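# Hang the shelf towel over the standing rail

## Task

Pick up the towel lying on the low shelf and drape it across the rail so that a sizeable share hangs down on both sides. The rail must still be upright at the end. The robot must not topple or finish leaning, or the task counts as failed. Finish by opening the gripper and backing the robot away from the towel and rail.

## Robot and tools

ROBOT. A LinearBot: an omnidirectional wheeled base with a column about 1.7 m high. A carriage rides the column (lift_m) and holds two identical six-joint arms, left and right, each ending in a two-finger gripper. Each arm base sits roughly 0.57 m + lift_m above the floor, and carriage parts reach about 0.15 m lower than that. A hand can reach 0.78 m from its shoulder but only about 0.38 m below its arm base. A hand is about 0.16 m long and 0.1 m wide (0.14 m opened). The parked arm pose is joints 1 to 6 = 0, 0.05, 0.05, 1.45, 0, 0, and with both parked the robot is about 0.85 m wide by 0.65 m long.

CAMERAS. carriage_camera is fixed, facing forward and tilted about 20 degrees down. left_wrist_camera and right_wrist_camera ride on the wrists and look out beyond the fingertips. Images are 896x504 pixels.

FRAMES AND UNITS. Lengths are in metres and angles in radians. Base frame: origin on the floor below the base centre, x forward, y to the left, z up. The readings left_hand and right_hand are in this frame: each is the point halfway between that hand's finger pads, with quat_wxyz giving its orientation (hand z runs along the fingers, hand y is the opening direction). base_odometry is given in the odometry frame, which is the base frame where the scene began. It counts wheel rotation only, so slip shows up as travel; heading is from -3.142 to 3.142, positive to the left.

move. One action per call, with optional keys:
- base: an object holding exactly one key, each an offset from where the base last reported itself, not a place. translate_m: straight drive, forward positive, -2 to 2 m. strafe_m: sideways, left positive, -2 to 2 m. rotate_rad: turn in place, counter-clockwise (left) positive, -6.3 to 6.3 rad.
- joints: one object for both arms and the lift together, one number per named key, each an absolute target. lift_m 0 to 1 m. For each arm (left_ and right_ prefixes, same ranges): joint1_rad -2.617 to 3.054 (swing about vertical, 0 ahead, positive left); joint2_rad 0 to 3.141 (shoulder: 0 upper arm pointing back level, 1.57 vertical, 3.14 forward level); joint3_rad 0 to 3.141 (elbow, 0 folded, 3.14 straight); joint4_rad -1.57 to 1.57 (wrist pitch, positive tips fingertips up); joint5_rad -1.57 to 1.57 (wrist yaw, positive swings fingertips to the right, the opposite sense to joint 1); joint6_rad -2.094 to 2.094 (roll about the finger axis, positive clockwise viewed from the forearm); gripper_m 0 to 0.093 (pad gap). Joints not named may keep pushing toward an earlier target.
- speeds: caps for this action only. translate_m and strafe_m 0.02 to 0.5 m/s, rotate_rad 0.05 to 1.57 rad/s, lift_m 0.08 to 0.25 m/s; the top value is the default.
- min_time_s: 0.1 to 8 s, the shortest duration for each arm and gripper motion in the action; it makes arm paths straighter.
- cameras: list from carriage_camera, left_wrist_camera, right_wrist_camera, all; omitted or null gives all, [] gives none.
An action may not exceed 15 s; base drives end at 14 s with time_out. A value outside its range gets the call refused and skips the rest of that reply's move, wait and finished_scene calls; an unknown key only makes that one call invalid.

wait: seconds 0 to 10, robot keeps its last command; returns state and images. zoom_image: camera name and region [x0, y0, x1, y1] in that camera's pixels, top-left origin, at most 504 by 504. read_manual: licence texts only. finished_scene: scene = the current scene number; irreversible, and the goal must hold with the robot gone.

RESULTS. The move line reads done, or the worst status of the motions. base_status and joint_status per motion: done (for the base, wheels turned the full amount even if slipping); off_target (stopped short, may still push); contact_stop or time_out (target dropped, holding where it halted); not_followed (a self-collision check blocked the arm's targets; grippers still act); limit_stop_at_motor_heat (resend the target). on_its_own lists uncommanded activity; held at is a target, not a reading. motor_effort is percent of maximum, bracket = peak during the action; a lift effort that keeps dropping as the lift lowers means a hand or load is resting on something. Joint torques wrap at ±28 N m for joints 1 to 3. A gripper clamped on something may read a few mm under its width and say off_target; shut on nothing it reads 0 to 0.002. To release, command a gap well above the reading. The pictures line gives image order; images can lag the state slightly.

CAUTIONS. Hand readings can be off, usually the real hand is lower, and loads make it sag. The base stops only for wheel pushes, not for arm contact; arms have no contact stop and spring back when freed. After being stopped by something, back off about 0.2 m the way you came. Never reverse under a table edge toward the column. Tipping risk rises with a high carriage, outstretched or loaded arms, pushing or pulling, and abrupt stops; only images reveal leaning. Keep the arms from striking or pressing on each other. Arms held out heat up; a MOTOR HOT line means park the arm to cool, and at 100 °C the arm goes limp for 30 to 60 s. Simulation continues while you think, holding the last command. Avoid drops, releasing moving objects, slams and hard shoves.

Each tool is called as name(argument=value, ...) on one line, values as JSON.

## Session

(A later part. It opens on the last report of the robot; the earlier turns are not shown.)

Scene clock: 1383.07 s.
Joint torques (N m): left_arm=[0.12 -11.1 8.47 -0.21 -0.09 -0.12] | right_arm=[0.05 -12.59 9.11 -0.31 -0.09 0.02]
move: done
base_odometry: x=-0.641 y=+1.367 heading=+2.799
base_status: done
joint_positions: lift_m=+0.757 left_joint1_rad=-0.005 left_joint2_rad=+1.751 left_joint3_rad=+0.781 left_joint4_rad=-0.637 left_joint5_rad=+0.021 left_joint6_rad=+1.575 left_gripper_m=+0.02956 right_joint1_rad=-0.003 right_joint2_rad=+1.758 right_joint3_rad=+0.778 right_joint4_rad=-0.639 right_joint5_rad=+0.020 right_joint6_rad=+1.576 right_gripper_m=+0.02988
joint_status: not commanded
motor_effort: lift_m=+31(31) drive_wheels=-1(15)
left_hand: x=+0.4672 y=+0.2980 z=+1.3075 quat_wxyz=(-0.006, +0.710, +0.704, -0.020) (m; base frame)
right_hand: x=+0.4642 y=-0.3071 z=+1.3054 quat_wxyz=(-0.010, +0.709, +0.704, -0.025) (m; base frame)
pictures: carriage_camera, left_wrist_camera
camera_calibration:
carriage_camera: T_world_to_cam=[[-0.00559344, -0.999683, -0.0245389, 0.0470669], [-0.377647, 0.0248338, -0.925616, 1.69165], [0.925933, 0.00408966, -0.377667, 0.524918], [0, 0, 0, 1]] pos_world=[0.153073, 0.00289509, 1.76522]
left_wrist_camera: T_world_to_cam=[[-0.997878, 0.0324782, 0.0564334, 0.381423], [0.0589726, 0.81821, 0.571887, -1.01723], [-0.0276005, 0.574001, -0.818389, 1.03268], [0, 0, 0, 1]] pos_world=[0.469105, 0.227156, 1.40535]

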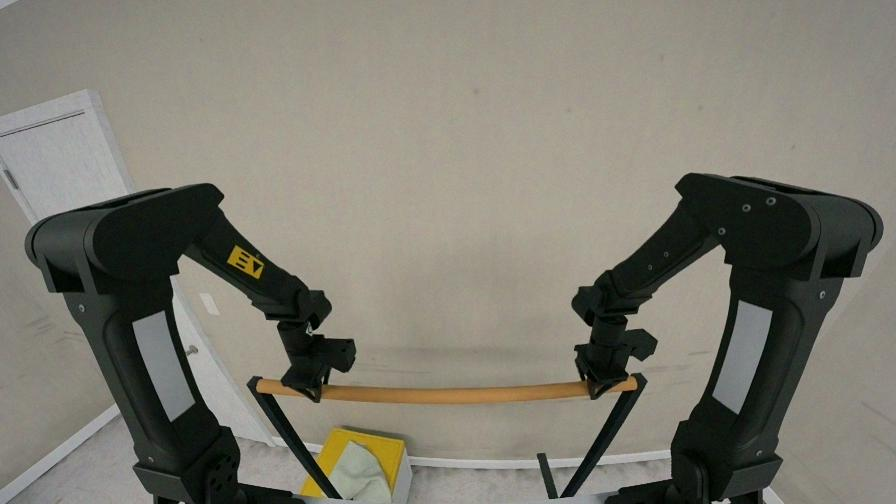

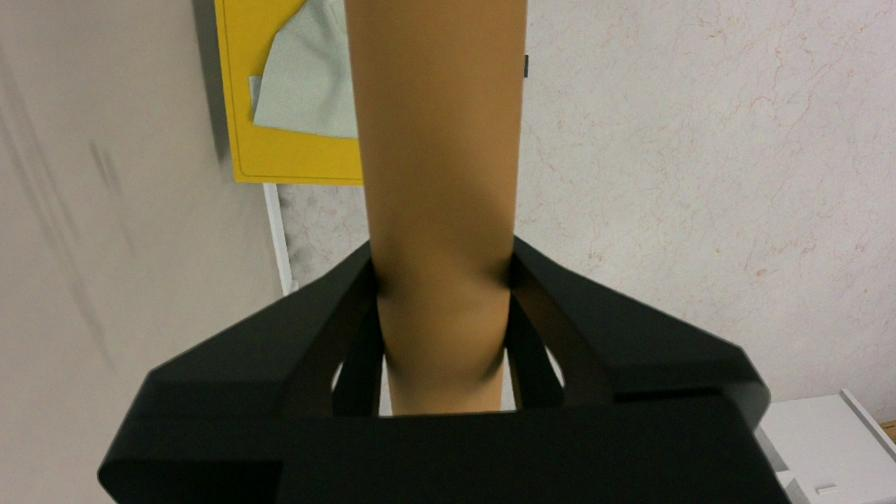

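move(base={"translate_m": -0.08}, speeds={"translate_m": 0.05}, cameras=["carriage_camera", "left_wrist_camera"])

zoom_image(camera="carriage_camera", region=[200, 370, 450, 504])

zoom_image(camera="left_wrist_camera", region=[100, 0, 600, 250])

Scene clock: 1389.57 s.
Joint torques (N m): left_arm=[0.16 -10.99 8.54 -0.17 -0.08 -0.12] | right_arm=[-0.1 -12.48 9.1 -0.28 -0.06 0.01]
move: done
base_odometry: x=-0.566 y=+1.340 heading=+2.800
base_status: done
joint_positions: lift_m=+0.757 left_joint1_rad=-0.005 left_joint2_rad=+1.751 left_joint3_rad=+0.781 left_joint4_rad=-0.640 left_joint5_rad=+0.021 left_joint6_rad=+1.575 left_gripper_m=+0.02956 right_joint1_rad=-0.003 right_joint2_rad=+1.758 right_joint3_rad=+0.778 right_joint4_rad=-0.642 right_joint5_rad=+0.020 right_joint6_rad=+1.576 right_gripper_m=+0.02988
joint_status: not commanded
motor_effort: lift_m=+30(31) drive_wheels=-2(10)
left_hand: x=+0.4665 y=+0.2980 z=+1.3075 quat_wxyz=(-0.007, +0.710, +0.704, -0.021) (m; base frame)
right_hand: x=+0.4636 y=-0.3071 z=+1.3054 quat_wxyz=(-0.011, +0.709, +0.704, -0.025) (m; base frame)
pictures: carriage_camera, left_wrist_camera
camera_calibration:
carriage_camera: T_world_to_cam=[[-0.00559344, -0.999683, -0.0245389, 0.0470669], [-0.377647, 0.0248338, -0.925616, 1.69165], [0.925933, 0.00408966, -0.377667, 0.524918], [0, 0, 0, 1]] pos_world=[0.153073, 0.00289509, 1.76522]
left_wrist_camera: T_world_to_cam=[[-0.997701, 0.0324773, 0.0594789, 0.376609], [0.0607176, 0.818201, 0.571717, -1.01779], [-0.0300979, 0.574014, -0.818292, 1.03372], [0, 0, 0, 1]] pos_world=[0.468654, 0.227158, 1.40537]

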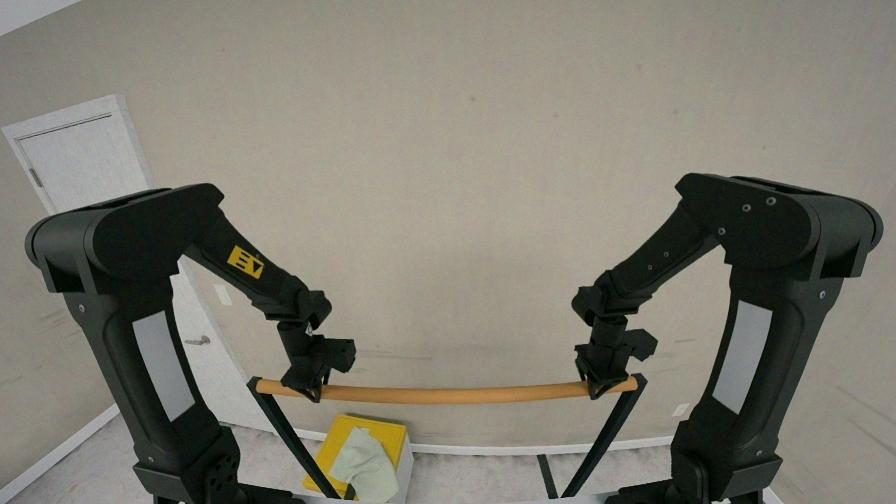

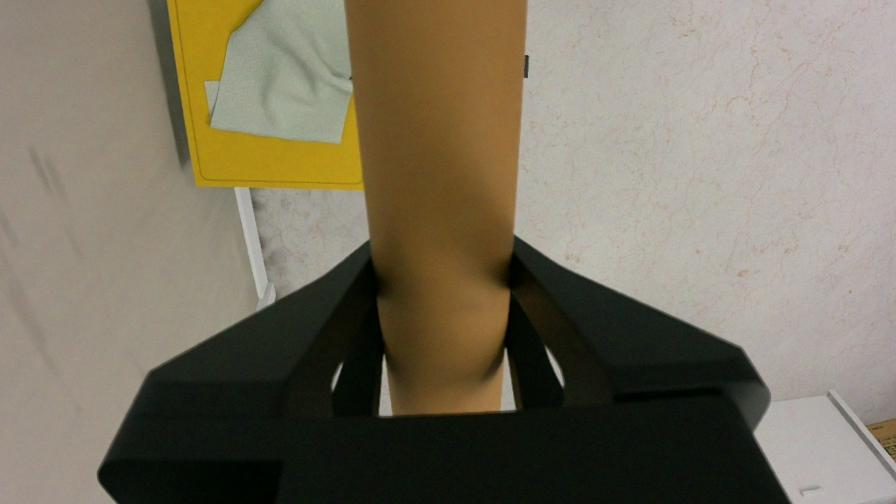

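Scaled by 2.016 from the camera's 896x504 image, which has a finer 1280x720 frame.

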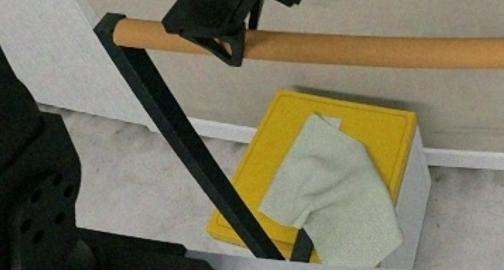

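Scaled by 1.008 from the camera's 896x504 image, which has a finer 1280x720 frame.

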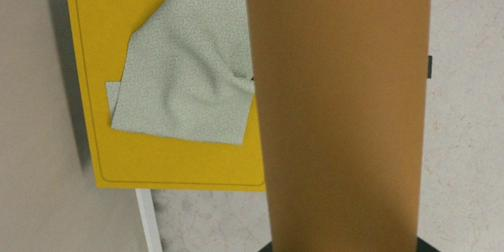

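move(base={"translate_m": -0.08}, speeds={"translate_m": 0.05}, cameras=["carriage_camera"])

zoom_image(camera="carriage_camera", region=[200, 370, 450, 504])

move(base={"translate_m": -0.1}, speeds={"translate_m": 0.05}, cameras=["carriage_camera"])

zoom_image(camera="carriage_camera", region=[200, 370, 450, 504])

Scene clock: 1395.83 s.
Joint torques (N m): left_arm=[0.18 -11.1 8.54 -0.16 -0.11 -0.12] | right_arm=[0.21 -12.44 9.11 -0.28 -0.06 0]
move: done
base_odometry: x=-0.490 y=+1.313 heading=+2.800
base_status: done
joint_positions: lift_m=+0.757 left_joint1_rad=-0.005 left_joint2_rad=+1.751 left_joint3_rad=+0.781 left_joint4_rad=-0.640 left_joint5_rad=+0.020 left_joint6_rad=+1.575 left_gripper_m=+0.02956 right_joint1_rad=-0.003 right_joint2_rad=+1.758 right_joint3_rad=+0.778 right_joint4_rad=-0.642 right_joint5_rad=+0.020 right_joint6_rad=+1.576 right_gripper_m=+0.02988
joint_status: not commanded
motor_effort: lift_m=+30(31) drive_wheels=-2(12)
left_hand: x=+0.4665 y=+0.2981 z=+1.3075 quat_wxyz=(-0.007, +0.710, +0.704, -0.021) (m; base frame)
right_hand: x=+0.4636 y=-0.3071 z=+1.3054 quat_wxyz=(-0.011, +0.709, +0.704, -0.025) (m; base frame)
pictures: carriage_camera
camera_calibration:
carriage_camera: T_world_to_cam=[[-0.00559344, -0.999683, -0.0245389, 0.0470669], [-0.377647, 0.0248338, -0.925616, 1.69165], [0.925933, 0.00408966, -0.377667, 0.524918], [0, 0, 0, 1]] pos_world=[0.153073, 0.00289509, 1.76522]

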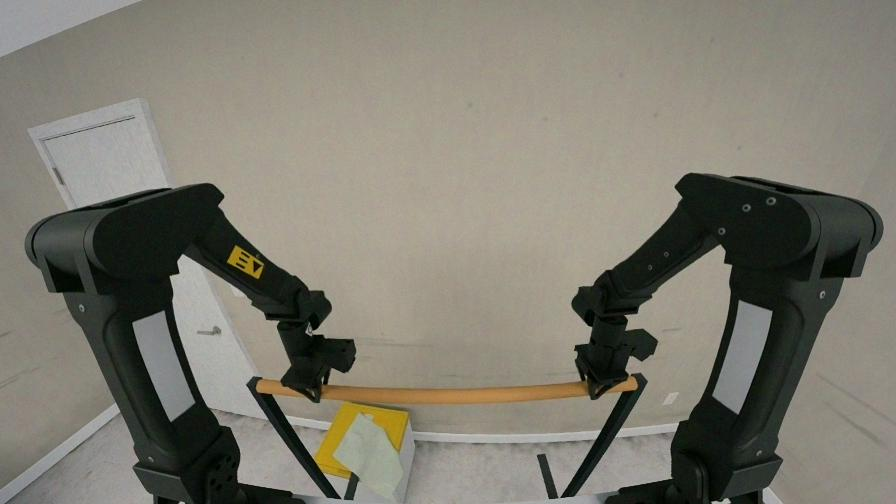

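Scaled by 2.016 from the camera's 896x504 image, which has a finer 1280x720 frame.

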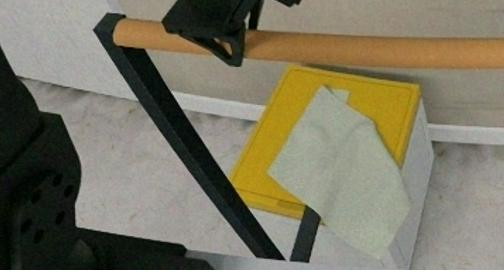

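Scene clock: 1398.40 s.
Joint torques (N m): left_arm=[0.12 -11.02 8.5 -0.16 -0.1 -0.12] | right_arm=[0.02 -12.63 9.1 -0.25 -0.06 0]
move: done
base_odometry: x=-0.396 y=+1.279 heading=+2.800
base_status: done
joint_positions: lift_m=+0.757 left_joint1_rad=-0.005 left_joint2_rad=+1.751 left_joint3_rad=+0.781 left_joint4_rad=-0.644 left_joint5_rad=+0.020 left_joint6_rad=+1.575 left_gripper_m=+0.02955 right_joint1_rad=-0.003 right_joint2_rad=+1.758 right_joint3_rad=+0.778 right_joint4_rad=-0.645 right_joint5_rad=+0.020 right_joint6_rad=+1.576 right_gripper_m=+0.02988
joint_status: not commanded
motor_effort: lift_m=+30(31) drive_wheels=-2(11)
left_hand: x=+0.4656 y=+0.2982 z=+1.3075 quat_wxyz=(-0.008, +0.710, +0.704, -0.022) (m; base frame)
right_hand: x=+0.4627 y=-0.3071 z=+1.3055 quat_wxyz=(-0.012, +0.709, +0.704, -0.027) (m; base frame)
pictures: carriage_camera
camera_calibration:
carriage_camera: T_world_to_cam=[[-0.00559344, -0.999683, -0.0245389, 0.0470669], [-0.377647, 0.0248338, -0.925616, 1.69165], [0.925933, 0.00408966, -0.377667, 0.524918], [0, 0, 0, 1]] pos_world=[0.153073, 0.00289509, 1.76522]

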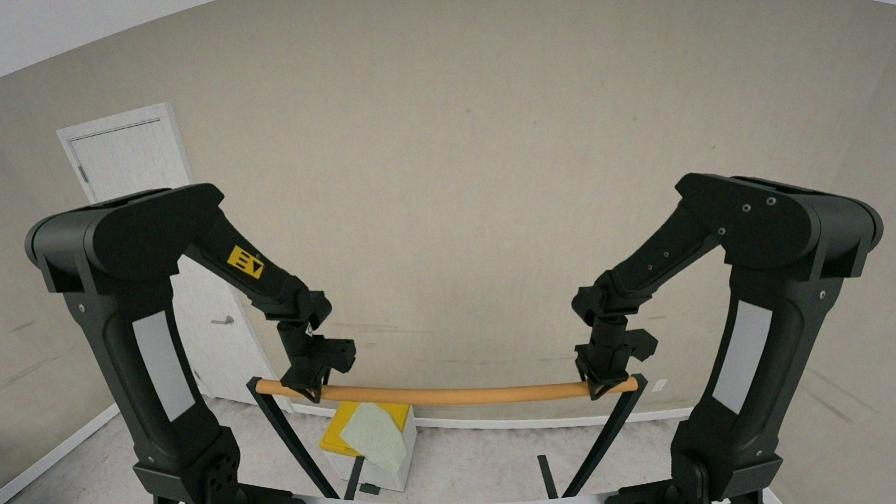

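Scaled by 2.016 from the camera's 896x504 image, which has a finer 1280x720 frame.

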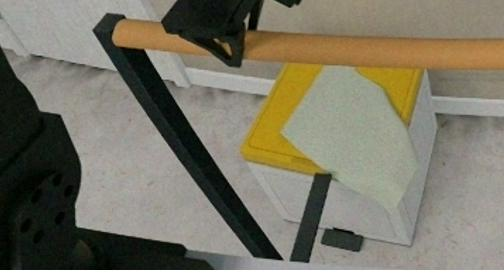

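move(base={"translate_m": -0.15}, speeds={"translate_m": 0.06}, cameras=["carriage_camera"])

zoom_image(camera="carriage_camera", region=[250, 370, 450, 504])

Scene clock: 1404.23 s.
Joint torques (N m): left_arm=[0.16 -11.06 8.43 -0.18 -0.1 -0.11] | right_arm=[0.09 -12.6 9.17 -0.26 -0.04 0]
move: done
base_odometry: x=-0.255 y=+1.229 heading=+2.800
base_status: done
joint_positions: lift_m=+0.757 left_joint1_rad=-0.005 left_joint2_rad=+1.751 left_joint3_rad=+0.781 left_joint4_rad=-0.640 left_joint5_rad=+0.020 left_joint6_rad=+1.575 left_gripper_m=+0.02955 right_joint1_rad=-0.003 right_joint2_rad=+1.758 right_joint3_rad=+0.778 right_joint4_rad=-0.642 right_joint5_rad=+0.020 right_joint6_rad=+1.576 right_gripper_m=+0.02988
joint_status: not commanded
motor_effort: lift_m=+30(31) drive_wheels=-2(11)
left_hand: x=+0.4666 y=+0.2982 z=+1.3075 quat_wxyz=(-0.007, +0.710, +0.704, -0.021) (m; base frame)
right_hand: x=+0.4636 y=-0.3071 z=+1.3054 quat_wxyz=(-0.011, +0.709, +0.704, -0.025) (m; base frame)
pictures: carriage_camera
camera_calibration:
carriage_camera: T_world_to_cam=[[-0.00559344, -0.999683, -0.0245389, 0.0470669], [-0.377647, 0.0248338, -0.925616, 1.69165], [0.925933, 0.00408966, -0.377667, 0.524918], [0, 0, 0, 1]] pos_world=[0.153073, 0.00289509, 1.76522]

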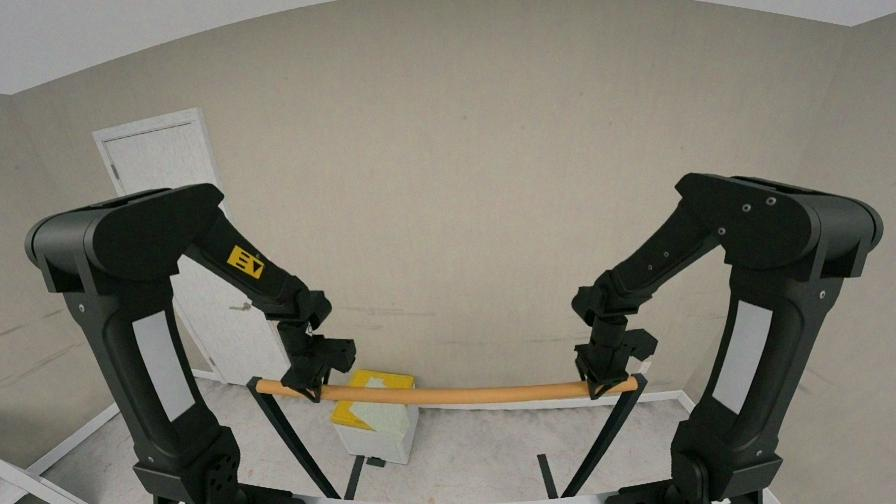

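Scaled by 2.520 from the camera's 896x504 image, which has a finer 1280x720 frame.

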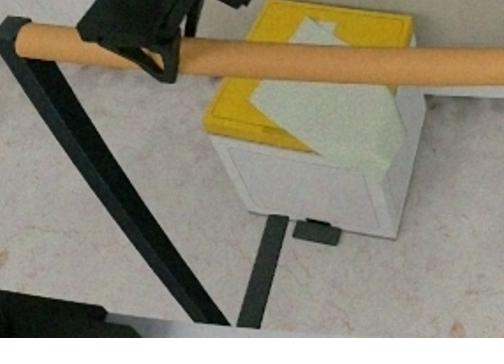

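move(base={"translate_m": -0.2}, speeds={"translate_m": 0.1}, cameras=[])

move(joints={"lift_m": 0.42}, speeds={"lift_m": 0.12}, cameras=["carriage_camera"])

move(base={"strafe_m": -0.85}, speeds={"strafe_m": 0.12}, cameras=["carriage_camera"])

Scene clock: 1457.93 s.
Joint torques (N m): left_arm=[0.09 -11.12 8.61 -0.15 -0.09 -0.13] | right_arm=[0.03 -12.64 9.14 -0.15 -0.08 0.01]
move: done
base_odometry: x=-0.066 y=+1.162 heading=+2.801
base_status: done
joint_positions: lift_m=+0.757 left_joint1_rad=-0.005 left_joint2_rad=+1.751 left_joint3_rad=+0.781 left_joint4_rad=-0.647 left_joint5_rad=+0.020 left_joint6_rad=+1.575 left_gripper_m=+0.02955 right_joint1_rad=-0.003 right_joint2_rad=+1.758 right_joint3_rad=+0.778 right_joint4_rad=-0.652 right_joint5_rad=+0.020 right_joint6_rad=+1.576 right_gripper_m=+0.02988
joint_status: not commanded
motor_effort: lift_m=+30(31) drive_wheels=-2(11)
left_hand: x=+0.4647 y=+0.2982 z=+1.3076 quat_wxyz=(-0.010, +0.710, +0.704, -0.024) (m; base frame)
right_hand: x=+0.4612 y=-0.3071 z=+1.3056 quat_wxyz=(-0.014, +0.709, +0.704, -0.029) (m; base frame)
pictures: none
No camera images: "cameras" was empty.

Scene clock: 1461.17 s.
Joint torques (N m): left_arm=[0.14 -11.56 8.7 -0.28 -0.13 -0.12] | right_arm=[-0.01 -12.55 8.98 -0.32 -0.1 0]
move: done
base_odometry: x=-0.066 y=+1.162 heading=+2.801
base_status: not commanded
joint_positions: lift_m=+0.419 left_joint1_rad=-0.005 left_joint2_rad=+1.756 left_joint3_rad=+0.779 left_joint4_rad=-0.629 left_joint5_rad=+0.020 left_joint6_rad=+1.575 left_gripper_m=+0.02955 right_joint1_rad=-0.003 right_joint2_rad=+1.760 right_joint3_rad=+0.778 right_joint4_rad=-0.634 right_joint5_rad=+0.022 right_joint6_rad=+1.576 right_gripper_m=+0.02988
joint_status: all done
motor_effort: lift_m=+27(28) drive_wheels=+3(4)
left_hand: x=+0.4676 y=+0.2982 z=+0.9684 quat_wxyz=(-0.005, +0.710, +0.704, -0.019) (m; base frame)
right_hand: x=+0.4653 y=-0.3074 z=+0.9674 quat_wxyz=(-0.008, +0.709, +0.704, -0.024) (m; base frame)
pictures: carriage_camera
camera_calibration:
carriage_camera: T_world_to_cam=[[-0.00559344, -0.999683, -0.0245389, 0.0387825], [-0.377647, 0.0248338, -0.925616, 1.37916], [0.925933, 0.00408966, -0.377667, 0.397416], [0, 0, 0, 1]] pos_world=[0.153073, 0.00289509, 1.42762]

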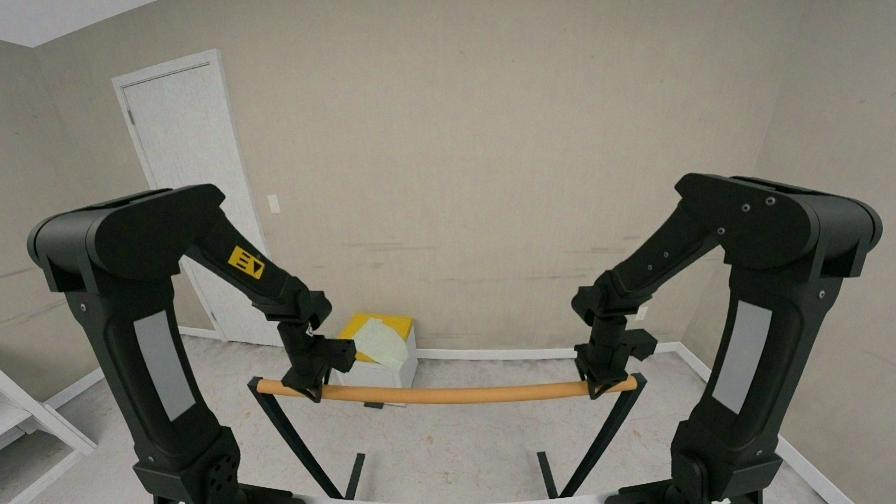

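Scene clock: 1469.00 s.
Joint torques (N m): left_arm=[-0.13 -11.59 8.66 -0.28 -0.1 -0.13] | right_arm=[-0.18 -12.83 9.13 -0.34 -0.1 0.01]
move: done
base_odometry: x=+0.218 y=+1.963 heading=+2.800
base_status: done
joint_positions: lift_m=+0.419 left_joint1_rad=-0.003 left_joint2_rad=+1.756 left_joint3_rad=+0.779 left_joint4_rad=-0.629 left_joint5_rad=+0.021 left_joint6_rad=+1.576 left_gripper_m=+0.02955 right_joint1_rad=+0.000 right_joint2_rad=+1.760 right_joint3_rad=+0.778 right_joint4_rad=-0.634 right_joint5_rad=+0.022 right_joint6_rad=+1.576 right_gripper_m=+0.02988
joint_status: not commanded
motor_effort: lift_m=+27(27) drive_wheels=-3(8)
left_hand: x=+0.4674 y=+0.2987 z=+0.9684 quat_wxyz=(-0.005, +0.710, +0.704, -0.020) (m; base frame)
right_hand: x=+0.4652 y=-0.3067 z=+0.9674 quat_wxyz=(-0.008, +0.708, +0.705, -0.024) (m; base frame)
pictures: carriage_camera
camera_calibration:
carriage_camera: T_world_to_cam=[[-0.00559344, -0.999683, -0.0245389, 0.0387825], [-0.377647, 0.0248338, -0.925616, 1.37916], [0.925933, 0.00408966, -0.377667, 0.397416], [0, 0, 0, 1]] pos_world=[0.153073, 0.00289509, 1.42762]

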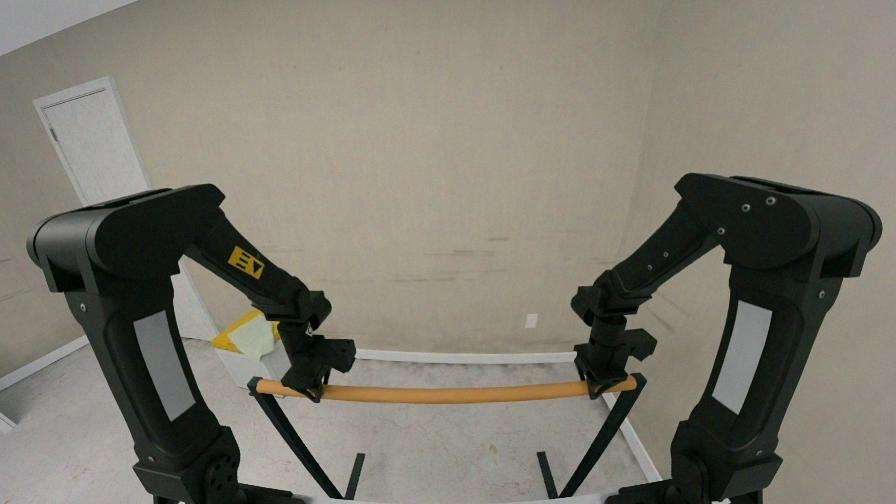

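move(joints={"lift_m": 0.3}, speeds={"lift_m": 0.1}, cameras=[])

move(joints={"lift_m": 0.265}, speeds={"lift_m": 0.08}, cameras=["carriage_camera"])

Scene clock: 1475.40 s.
Joint torques (N m): left_arm=[-0.12 -11.73 8.84 -0.33 -0.11 -0.14] | right_arm=[-0.25 -13.01 9.37 -0.38 -0.02 0.02]
move: done
base_odometry: x=+0.218 y=+1.963 heading=+2.801
base_status: not commanded
joint_positions: lift_m=+0.299 left_joint1_rad=-0.003 left_joint2_rad=+1.758 left_joint3_rad=+0.777 left_joint4_rad=-0.626 left_joint5_rad=+0.021 left_joint6_rad=+1.576 left_gripper_m=+0.02955 right_joint1_rad=+0.000 right_joint2_rad=+1.761 right_joint3_rad=+0.777 right_joint4_rad=-0.634 right_joint5_rad=+0.022 right_joint6_rad=+1.576 right_gripper_m=+0.02988
joint_status: all done
motor_effort: lift_m=+28(28) drive_wheels=-2(2)
left_hand: x=+0.4673 y=+0.2987 z=+0.8475 quat_wxyz=(-0.005, +0.710, +0.704, -0.020) (m; base frame)
right_hand: x=+0.4651 y=-0.3067 z=+0.8470 quat_wxyz=(-0.008, +0.708, +0.705, -0.024) (m; base frame)
pictures: none
No camera images: "cameras" was empty.

Scene clock: 1476.23 s.
Joint torques (N m): left_arm=[0.14 -5.72 5.64 0.91 -0.17 -0.13] | right_arm=[-0.1 -7.19 6.27 0.61 -0.12 0]
move: done
base_odometry: x=+0.218 y=+1.963 heading=+2.801
base_status: not commanded
joint_positions: lift_m=+0.266 left_joint1_rad=-0.005 left_joint2_rad=+1.695 left_joint3_rad=+0.822 left_joint4_rad=-0.739 left_joint5_rad=+0.026 left_joint6_rad=+1.576 left_gripper_m=+0.02955 right_joint1_rad=-0.002 right_joint2_rad=+1.702 right_joint3_rad=+0.815 right_joint4_rad=-0.736 right_joint5_rad=+0.028 right_joint6_rad=+1.576 right_gripper_m=+0.02987
joint_status: all done
motor_effort: lift_m=+17(24) drive_wheels=-1(2)
left_hand: x=+0.4668 y=+0.2972 z=+0.8374 quat_wxyz=(-0.005, +0.710, +0.704, -0.024) (m; base frame)
right_hand: x=+0.4642 y=-0.3081 z=+0.8347 quat_wxyz=(-0.008, +0.709, +0.705, -0.028) (m; base frame)
pictures: carriage_camera
camera_calibration:
carriage_camera: T_world_to_cam=[[-0.00559344, -0.999683, -0.0245389, 0.0350099], [-0.377647, 0.0248338, -0.925616, 1.23686], [0.925933, 0.00408966, -0.377667, 0.339355], [0, 0, 0, 1]] pos_world=[0.153073, 0.00289509, 1.27388]

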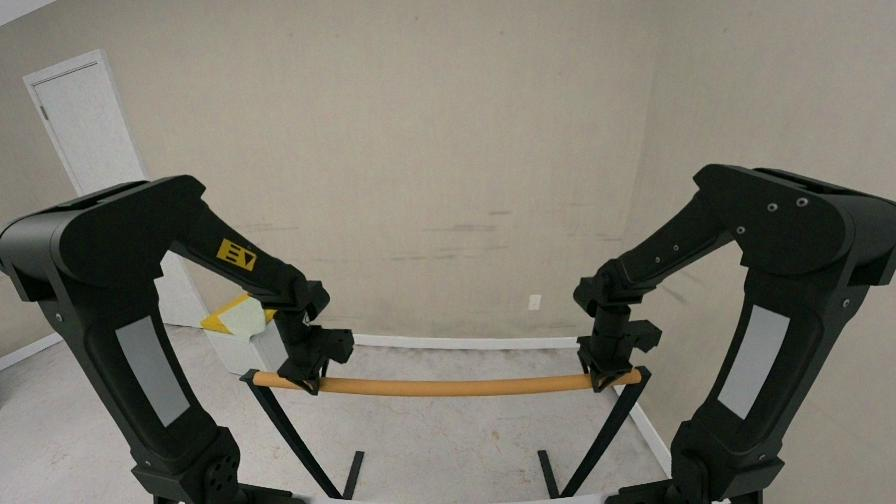

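move(joints={"lift_m": 0.274}, speeds={"lift_m": 0.08}, cameras=[])

move(joints={"left_gripper_m": 0.085, "right_gripper_m": 0.085}, min_time_s=2, cameras=["left_wrist_camera", "right_wrist_camera"])

Scene clock: 1480.27 s.
Joint torques (N m): left_arm=[0.09 -7.41 6.39 0.58 -0.15 -0.12] | right_arm=[-0.01 -8.83 7.08 0.32 -0.13 0.01]
move: done
base_odometry: x=+0.218 y=+1.963 heading=+2.801
base_status: not commanded
joint_positions: lift_m=+0.273 left_joint1_rad=-0.005 left_joint2_rad=+1.712 left_joint3_rad=+0.811 left_joint4_rad=-0.708 left_joint5_rad=+0.026 left_joint6_rad=+1.576 left_gripper_m=+0.02955 right_joint1_rad=-0.002 right_joint2_rad=+1.720 right_joint3_rad=+0.805 right_joint4_rad=-0.706 right_joint5_rad=+0.028 right_joint6_rad=+1.576 right_gripper_m=+0.02987
joint_status: all done
motor_effort: lift_m=+29(31) drive_wheels=-1(1)
left_hand: x=+0.4677 y=+0.2972 z=+0.8387 quat_wxyz=(-0.004, +0.710, +0.704, -0.023) (m; base frame)
right_hand: x=+0.4648 y=-0.3081 z=+0.8360 quat_wxyz=(-0.008, +0.709, +0.705, -0.027) (m; base frame)
pictures: none
No camera images: "cameras" was empty.

Scene clock: 1482.57 s.
Joint torques (N m): left_arm=[0.05 -7.39 6.45 0.51 -0.01 -0.15] | right_arm=[-0.03 -9.13 6.54 0.3 0.05 -0.01]
move: done
base_odometry: x=+0.218 y=+1.963 heading=+2.801
base_status: not commanded
joint_positions: lift_m=+0.274 left_joint1_rad=-0.005 left_joint2_rad=+1.712 left_joint3_rad=+0.811 left_joint4_rad=-0.698 left_joint5_rad=+0.013 left_joint6_rad=+1.576 left_gripper_m=+0.08494 right_joint1_rad=-0.002 right_joint2_rad=+1.720 right_joint3_rad=+0.813 right_joint4_rad=-0.695 right_joint5_rad=+0.010 right_joint6_rad=+1.576 right_gripper_m=+0.08489
joint_status: all done
motor_effort: lift_m=+26(29) drive_wheels=-1(1)
left_hand: x=+0.4701 y=+0.2995 z=+0.8388 quat_wxyz=(-0.006, +0.710, +0.704, -0.015) (m; base frame)
right_hand: x=+0.4709 y=-0.3051 z=+0.8376 quat_wxyz=(-0.007, +0.709, +0.705, -0.014) (m; base frame)
pictures: left_wrist_camera, right_wrist_camera
camera_calibration:
left_wrist_camera: T_world_to_cam=[[-0.998263, 0.0327084, 0.0490085, 0.417001], [0.0550656, 0.813831, 0.578486, -0.752973], [-0.0209633, 0.58018, -0.814218, 0.639887], [0, 0, 0, 1]] pos_world=[0.471153, 0.227904, 0.936156]
right_wrist_camera: T_world_to_cam=[[-0.999179, 0.0282879, -0.0289851, 0.512747], [0.00693254, 0.824555, 0.565739, -0.213584], [0.0399034, 0.565074, -0.824075, 0.970492], [0, 0, 0, 1]] pos_world=[0.475081, -0.386793, 0.935453]

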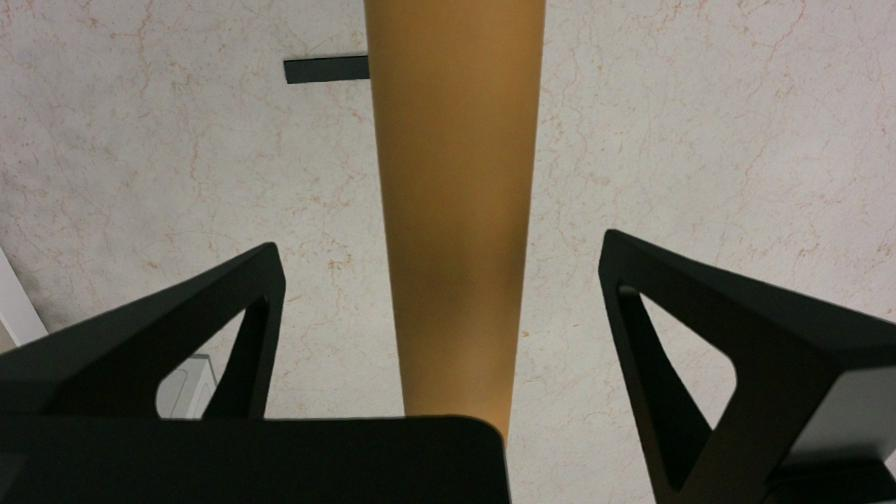

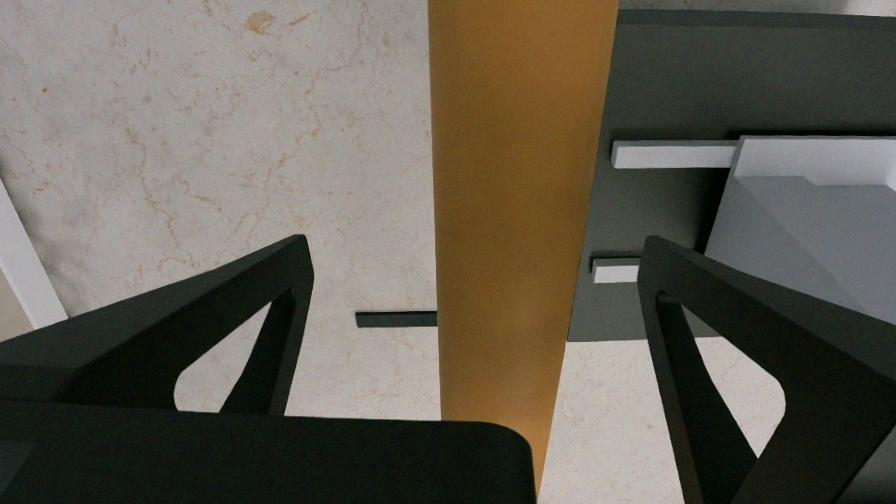

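move(joints={"lift_m": 0.42}, speeds={"lift_m": 0.1}, cameras=[])

move(base={"translate_m": -0.35}, speeds={"translate_m": 0.2}, cameras=["carriage_camera"])

Scene clock: 1492.30 s.
Joint torques (N m): left_arm=[0.12 -7.49 5.82 0.48 -0.02 -0.12] | right_arm=[-0.05 -8.85 6.13 0.3 0.06 0]
move: done
base_odometry: x=+0.218 y=+1.963 heading=+2.801
base_status: not commanded
joint_positions: lift_m=+0.420 left_joint1_rad=-0.005 left_joint2_rad=+1.712 left_joint3_rad=+0.819 left_joint4_rad=-0.694 left_joint5_rad=+0.013 left_joint6_rad=+1.576 left_gripper_m=+0.08494 right_joint1_rad=-0.002 right_joint2_rad=+1.716 right_joint3_rad=+0.818 right_joint4_rad=-0.692 right_joint5_rad=+0.009 right_joint6_rad=+1.576 right_gripper_m=+0.08489
joint_status: all done
motor_effort: lift_m=+24(30) drive_wheels=-1(1)
left_hand: x=+0.4743 y=+0.2996 z=+0.9866 quat_wxyz=(-0.001, +0.710, +0.704, -0.010) (m; base frame)
right_hand: x=+0.4740 y=-0.3049 z=+0.9856 quat_wxyz=(-0.003, +0.709, +0.705, -0.010) (m; base frame)
pictures: none
No camera images: "cameras" was empty.

Scene clock: 1495.23 s.
Joint torques (N m): left_arm=[0.12 -7.51 5.83 0.44 -0.01 -0.13] | right_arm=[-0.03 -8.46 6.22 0.29 0.07 0]
move: done
base_odometry: x=+0.548 y=+1.846 heading=+2.801
base_status: done
joint_positions: lift_m=+0.420 left_joint1_rad=-0.005 left_joint2_rad=+1.712 left_joint3_rad=+0.819 left_joint4_rad=-0.690 left_joint5_rad=+0.011 left_joint6_rad=+1.576 left_gripper_m=+0.08494 right_joint1_rad=-0.002 right_joint2_rad=+1.716 right_joint3_rad=+0.818 right_joint4_rad=-0.688 right_joint5_rad=+0.008 right_joint6_rad=+1.576 right_gripper_m=+0.08489
joint_status: not commanded
motor_effort: lift_m=+25(25) drive_wheels=+0(10)
left_hand: x=+0.4753 y=+0.2998 z=+0.9866 quat_wxyz=(+0.000, +0.710, +0.704, -0.008) (m; base frame)
right_hand: x=+0.4749 y=-0.3047 z=+0.9856 quat_wxyz=(-0.002, +0.709, +0.705, -0.008) (m; base frame)
pictures: carriage_camera
camera_calibration:
carriage_camera: T_world_to_cam=[[-0.00559344, -0.999683, -0.0245389, 0.038791], [-0.377647, 0.0248338, -0.925616, 1.37948], [0.925933, 0.00408966, -0.377667, 0.397547], [0, 0, 0, 1]] pos_world=[0.153073, 0.00289509, 1.42796]

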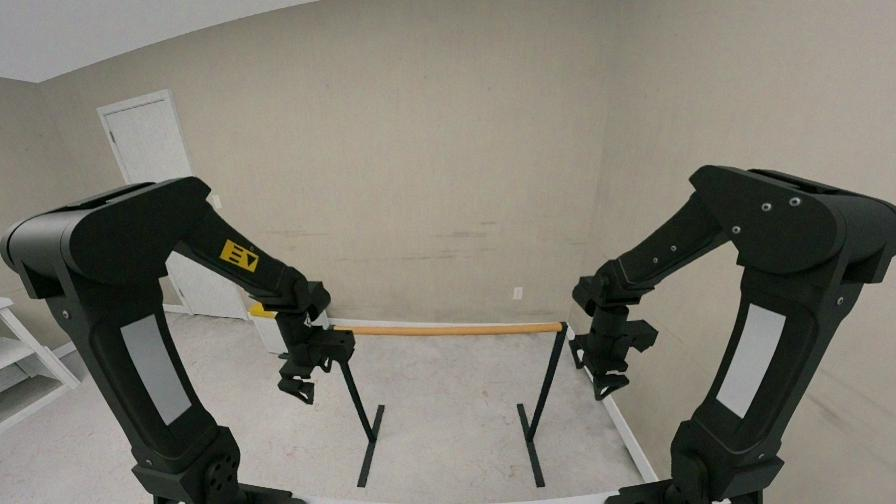

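move(base={"strafe_m": 1.6}, speeds={"strafe_m": 0.3}, cameras=["carriage_camera"])

move(base={"translate_m": 0.5}, speeds={"translate_m": 0.2}, joints={"lift_m": 0.5})

Scene clock: 1512.50 s.
Joint torques (N m): left_arm=[-0.17 -7.49 5.9 0.44 0.01 -0.13] | right_arm=[-0.06 -8.84 6.16 0.27 0.12 -0.01]
move: done
base_odometry: x=+0.013 y=+0.338 heading=+2.801
base_status: done
joint_positions: lift_m=+0.420 left_joint1_rad=-0.002 left_joint2_rad=+1.712 left_joint3_rad=+0.819 left_joint4_rad=-0.690 left_joint5_rad=+0.010 left_joint6_rad=+1.576 left_gripper_m=+0.08494 right_joint1_rad=-0.001 right_joint2_rad=+1.716 right_joint3_rad=+0.818 right_joint4_rad=-0.688 right_joint5_rad=+0.007 right_joint6_rad=+1.576 right_gripper_m=+0.08489
joint_status: not commanded
motor_effort: lift_m=+24(25) drive_wheels=-2(10)
left_hand: x=+0.4753 y=+0.3006 z=+0.9866 quat_wxyz=(-0.001, +0.710, +0.705, -0.008) (m; base frame)
right_hand: x=+0.4749 y=-0.3044 z=+0.9856 quat_wxyz=(-0.003, +0.709, +0.705, -0.008) (m; base frame)
pictures: carriage_camera
camera_calibration:
carriage_camera: T_world_to_cam=[[-0.00559344, -0.999683, -0.0245389, 0.038791], [-0.377647, 0.0248338, -0.925616, 1.37948], [0.925933, 0.00408966, -0.377667, 0.397547], [0, 0, 0, 1]] pos_world=[0.153073, 0.00289509, 1.42796]

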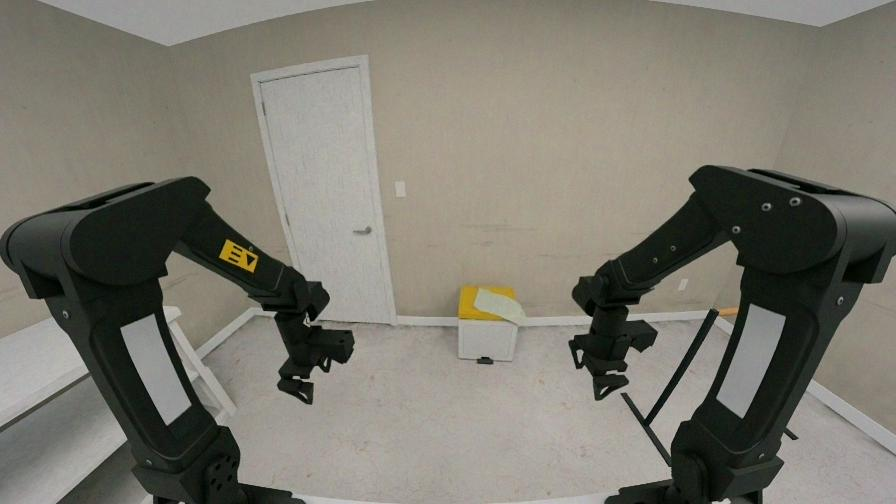

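Scene clock: 1516.07 s.
Joint torques (N m): left_arm=[-0.12 -7.34 5.9 0.44 0 -0.13] | right_arm=[-0.13 -8.49 6.22 0.22 0.1 0]
move: done
base_odometry: x=-0.458 y=+0.504 heading=+2.802
base_status: done
joint_positions: lift_m=+0.500 left_joint1_rad=-0.002 left_joint2_rad=+1.711 left_joint3_rad=+0.819 left_joint4_rad=-0.689 left_joint5_rad=+0.010 left_joint6_rad=+1.576 left_gripper_m=+0.08494 right_joint1_rad=-0.001 right_joint2_rad=+1.711 right_joint3_rad=+0.818 right_joint4_rad=-0.687 right_joint5_rad=+0.007 right_joint6_rad=+1.576 right_gripper_m=+0.08489
joint_status: all done
motor_effort: lift_m=+25(30) drive_wheels=-4(12)
left_hand: x=+0.4757 y=+0.3007 z=+1.0669 quat_wxyz=(+0.000, +0.710, +0.705, -0.007) (m; base frame)
right_hand: x=+0.4757 y=-0.3044 z=+1.0666 quat_wxyz=(-0.001, +0.709, +0.705, -0.006) (m; base frame)
pictures: carriage_camera, left_wrist_camera, right_wrist_camera
camera_calibration:
carriage_camera: T_world_to_cam=[[-0.00559344, -0.999683, -0.0245389, 0.040753], [-0.377647, 0.0248338, -0.925616, 1.45349], [0.925933, 0.00408966, -0.377667, 0.427744], [0, 0, 0, 1]] pos_world=[0.153073, 0.00289509, 1.50792]
left_wrist_camera: T_world_to_cam=[[-0.999087, 0.0299821, 0.0304247, 0.432487], [0.0420924, 0.812222, 0.581828, -0.883102], [-0.00726719, 0.582577, -0.812743, 0.816226], [0, 0, 0, 1]] pos_world=[0.475195, 0.228793, 1.16404]
right_wrist_camera: T_world_to_cam=[[-0.99838, 0.0281085, -0.0494698, 0.545654], [-0.00501185, 0.822626, 0.56856, -0.341658], [0.0566765, 0.567887, -0.821153, 1.14841], [0, 0, 0, 1]] pos_world=[0.47797, -0.386445, 1.16426]

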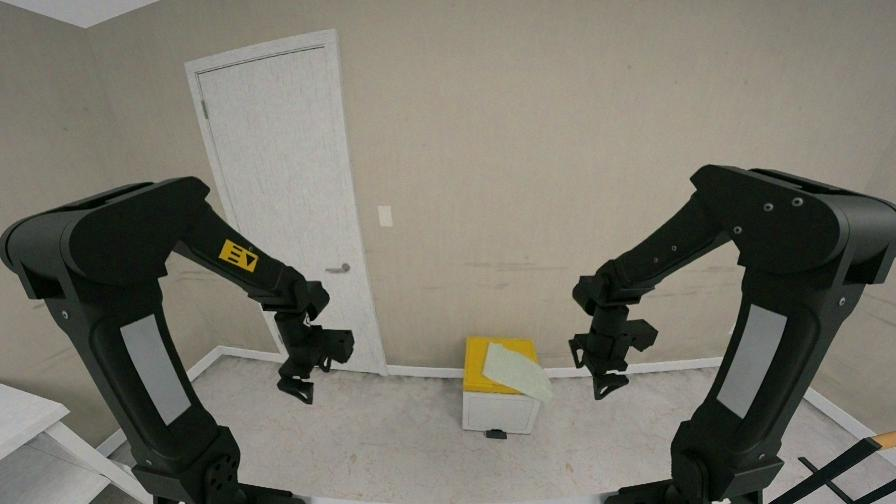

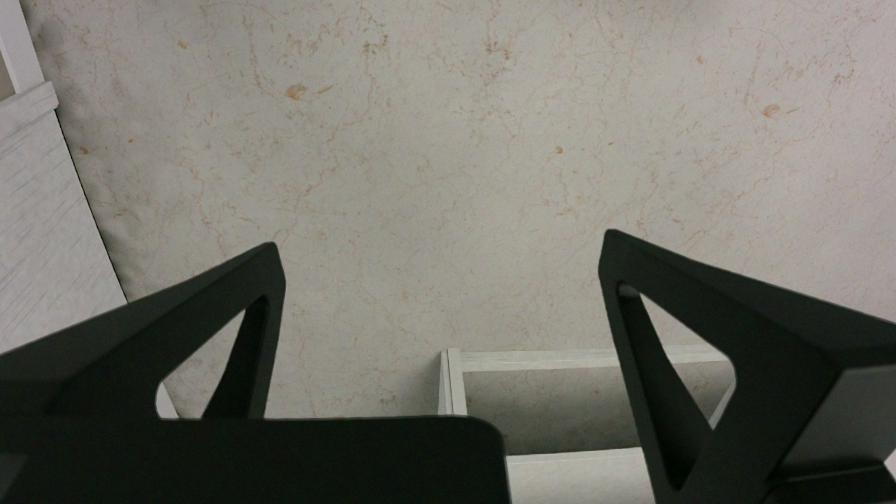

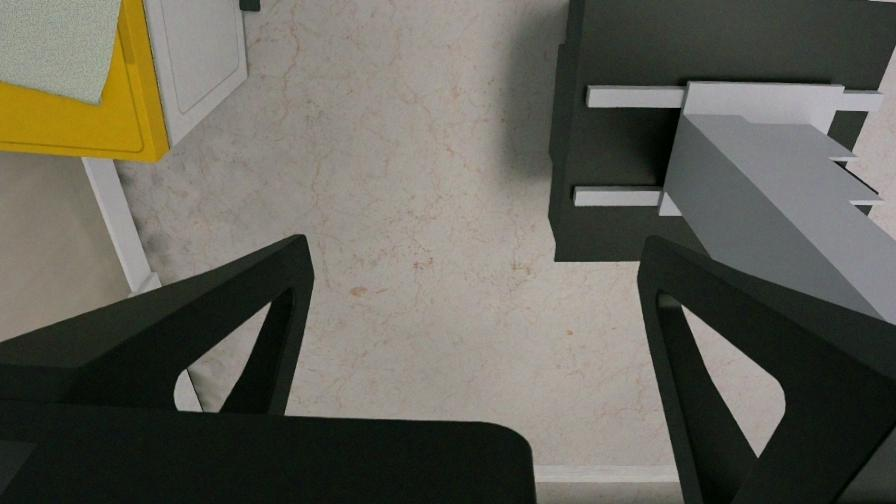

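zoom_image(camera="carriage_camera", region=[430, 310, 600, 450])

Scaled by 2.965 from the camera's 896x504 image, which has a finer 1280x720 frame.

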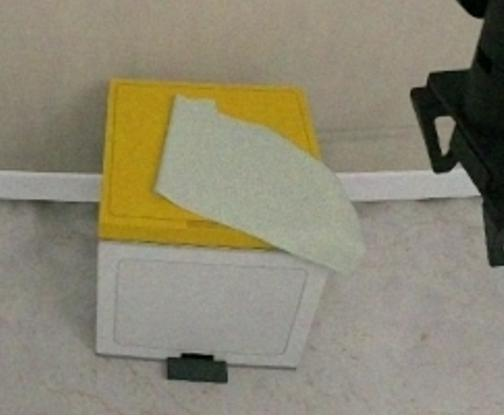

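move(joints={"left_joint1_rad": 0, "left_joint2_rad": 0.05, "left_joint3_rad": 0.05, "left_joint4_rad": 1.45, "left_joint5_rad": 0, "left_joint6_rad": 0, "right_joint1_rad": 0, "right_joint2_rad": 2.89, "right_joint3_rad": 1.9, "right_joint4_rad": -0.58, "right_joint5_rad": 0, "right_joint6_rad": 0, "right_gripper_m": 0.075, "lift_m": 0.42}, min_time_s=3, cameras=[])

move(base={"strafe_m": 0.07}, speeds={"strafe_m": 0.1}, cameras=[])

move(base={"translate_m": 0.36}, speeds={"translate_m": 0.15}, cameras=["carriage_camera", "right_wrist_camera"])

Scene clock: 1538.37 s.
Joint torques (N m): left_arm=[-0.13 2.73 4.82 0.14 -0.09 -0.19] | right_arm=[-0.05 -12.78 6.31 0.42 0 -0.08]
move: done
base_odometry: x=-0.458 y=+0.504 heading=+2.802
base_status: not commanded
joint_positions: lift_m=+0.420 left_joint1_rad=-0.002 left_joint2_rad=+0.060 left_joint3_rad=+0.059 left_joint4_rad=+1.429 left_joint5_rad=+0.010 left_joint6_rad=+0.011 left_gripper_m=+0.08496 right_joint1_rad=-0.001 right_joint2_rad=+2.861 right_joint3_rad=+1.884 right_joint4_rad=-0.594 right_joint5_rad=+0.007 right_joint6_rad=+0.015 right_gripper_m=+0.07514
joint_status: all done
motor_effort: lift_m=+20(20) drive_wheels=-4(5)
left_hand: x=+0.2576 y=+0.3012 z=+1.4439 quat_wxyz=(+0.997, +0.005, +0.072, +0.004) (m; base frame)
right_hand: x=+0.6811 y=-0.3047 z=+0.7827 quat_wxyz=(+0.000, +0.008, +1.000, -0.003) (m; base frame)
pictures: none
No camera images: "cameras" was empty.

Scene clock: 1539.97 s.
Joint torques (N m): left_arm=[-0.08 2.84 4.96 0.13 -0.06 -0.18] | right_arm=[-0.24 -12.88 6.31 0.39 -0.01 -0.08]
move: done
base_odometry: x=-0.482 y=+0.439 heading=+2.801
base_status: done
joint_positions: lift_m=+0.420 left_joint1_rad=-0.002 left_joint2_rad=+0.060 left_joint3_rad=+0.058 left_joint4_rad=+1.431 left_joint5_rad=+0.009 left_joint6_rad=+0.010 left_gripper_m=+0.08496 right_joint1_rad=+0.000 right_joint2_rad=+2.861 right_joint3_rad=+1.884 right_joint4_rad=-0.591 right_joint5_rad=+0.006 right_joint6_rad=+0.013 right_gripper_m=+0.07514
joint_status: not commanded
motor_effort: lift_m=+20(20) drive_wheels=-2(11)
left_hand: x=+0.2571 y=+0.3013 z=+1.4439 quat_wxyz=(+0.997, +0.005, +0.071, +0.004) (m; base frame)
right_hand: x=+0.6818 y=-0.3041 z=+0.7827 quat_wxyz=(+0.001, +0.007, +1.000, -0.003) (m; base frame)
pictures: none
No camera images: "cameras" was empty.

Scene clock: 1543.37 s.
Joint torques (N m): left_arm=[-0.16 2.77 5 0.04 -0.05 -0.19] | right_arm=[-0.23 -12.81 6.3 0.4 0.01 -0.07]
move: done
base_odometry: x=-0.821 y=+0.558 heading=+2.802
base_status: done
joint_positions: lift_m=+0.420 left_joint1_rad=-0.002 left_joint2_rad=+0.060 left_joint3_rad=+0.058 left_joint4_rad=+1.437 left_joint5_rad=+0.009 left_joint6_rad=+0.010 left_gripper_m=+0.08496 right_joint1_rad=+0.000 right_joint2_rad=+2.861 right_joint3_rad=+1.884 right_joint4_rad=-0.589 right_joint5_rad=+0.006 right_joint6_rad=+0.013 right_gripper_m=+0.07514
joint_status: not commanded
motor_effort: lift_m=+19(20) drive_wheels=+5(11)
left_hand: x=+0.2557 y=+0.3013 z=+1.4441 quat_wxyz=(+0.998, +0.005, +0.068, +0.004) (m; base frame)
right_hand: x=+0.6824 y=-0.3041 z=+0.7825 quat_wxyz=(+0.002, +0.007, +1.000, -0.003) (m; base frame)
pictures: carriage_camera, right_wrist_camera
camera_calibration:
carriage_camera: T_world_to_cam=[[-0.00559344, -0.999683, -0.0245389, 0.0388051], [-0.377647, 0.0248338, -0.925616, 1.38002], [0.925933, 0.00408966, -0.377667, 0.397765], [0, 0, 0, 1]] pos_world=[0.153073, 0.00289509, 1.42854]
right_wrist_camera: T_world_to_cam=[[-0.0353773, -0.997981, -0.0527399, -0.228688], [-0.821442, -0.00101875, 0.570292, 0.125941], [-0.569194, 0.0634981, -0.819748, 1.17585], [0, 0, 0, 1]] pos_world=[0.764651, -0.302762, 0.880018]

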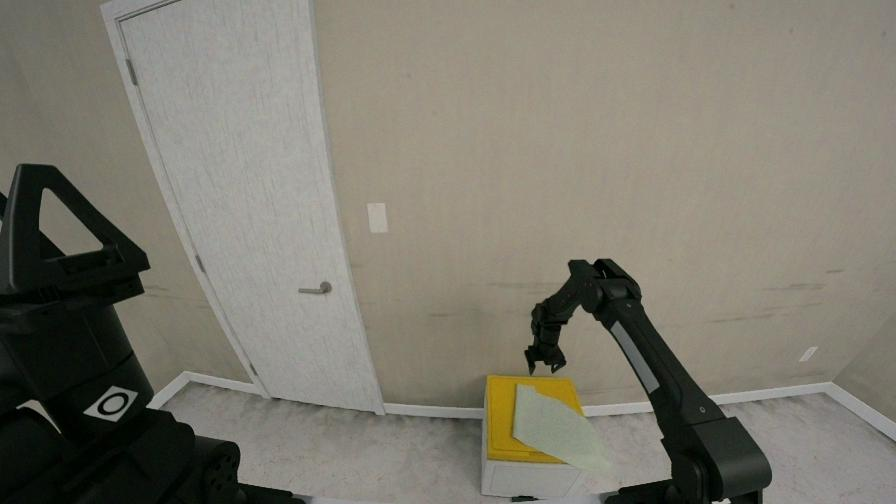

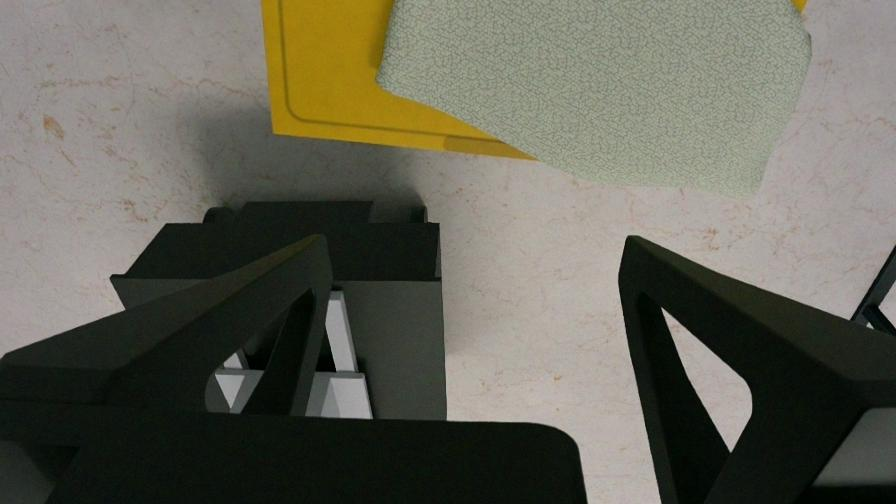

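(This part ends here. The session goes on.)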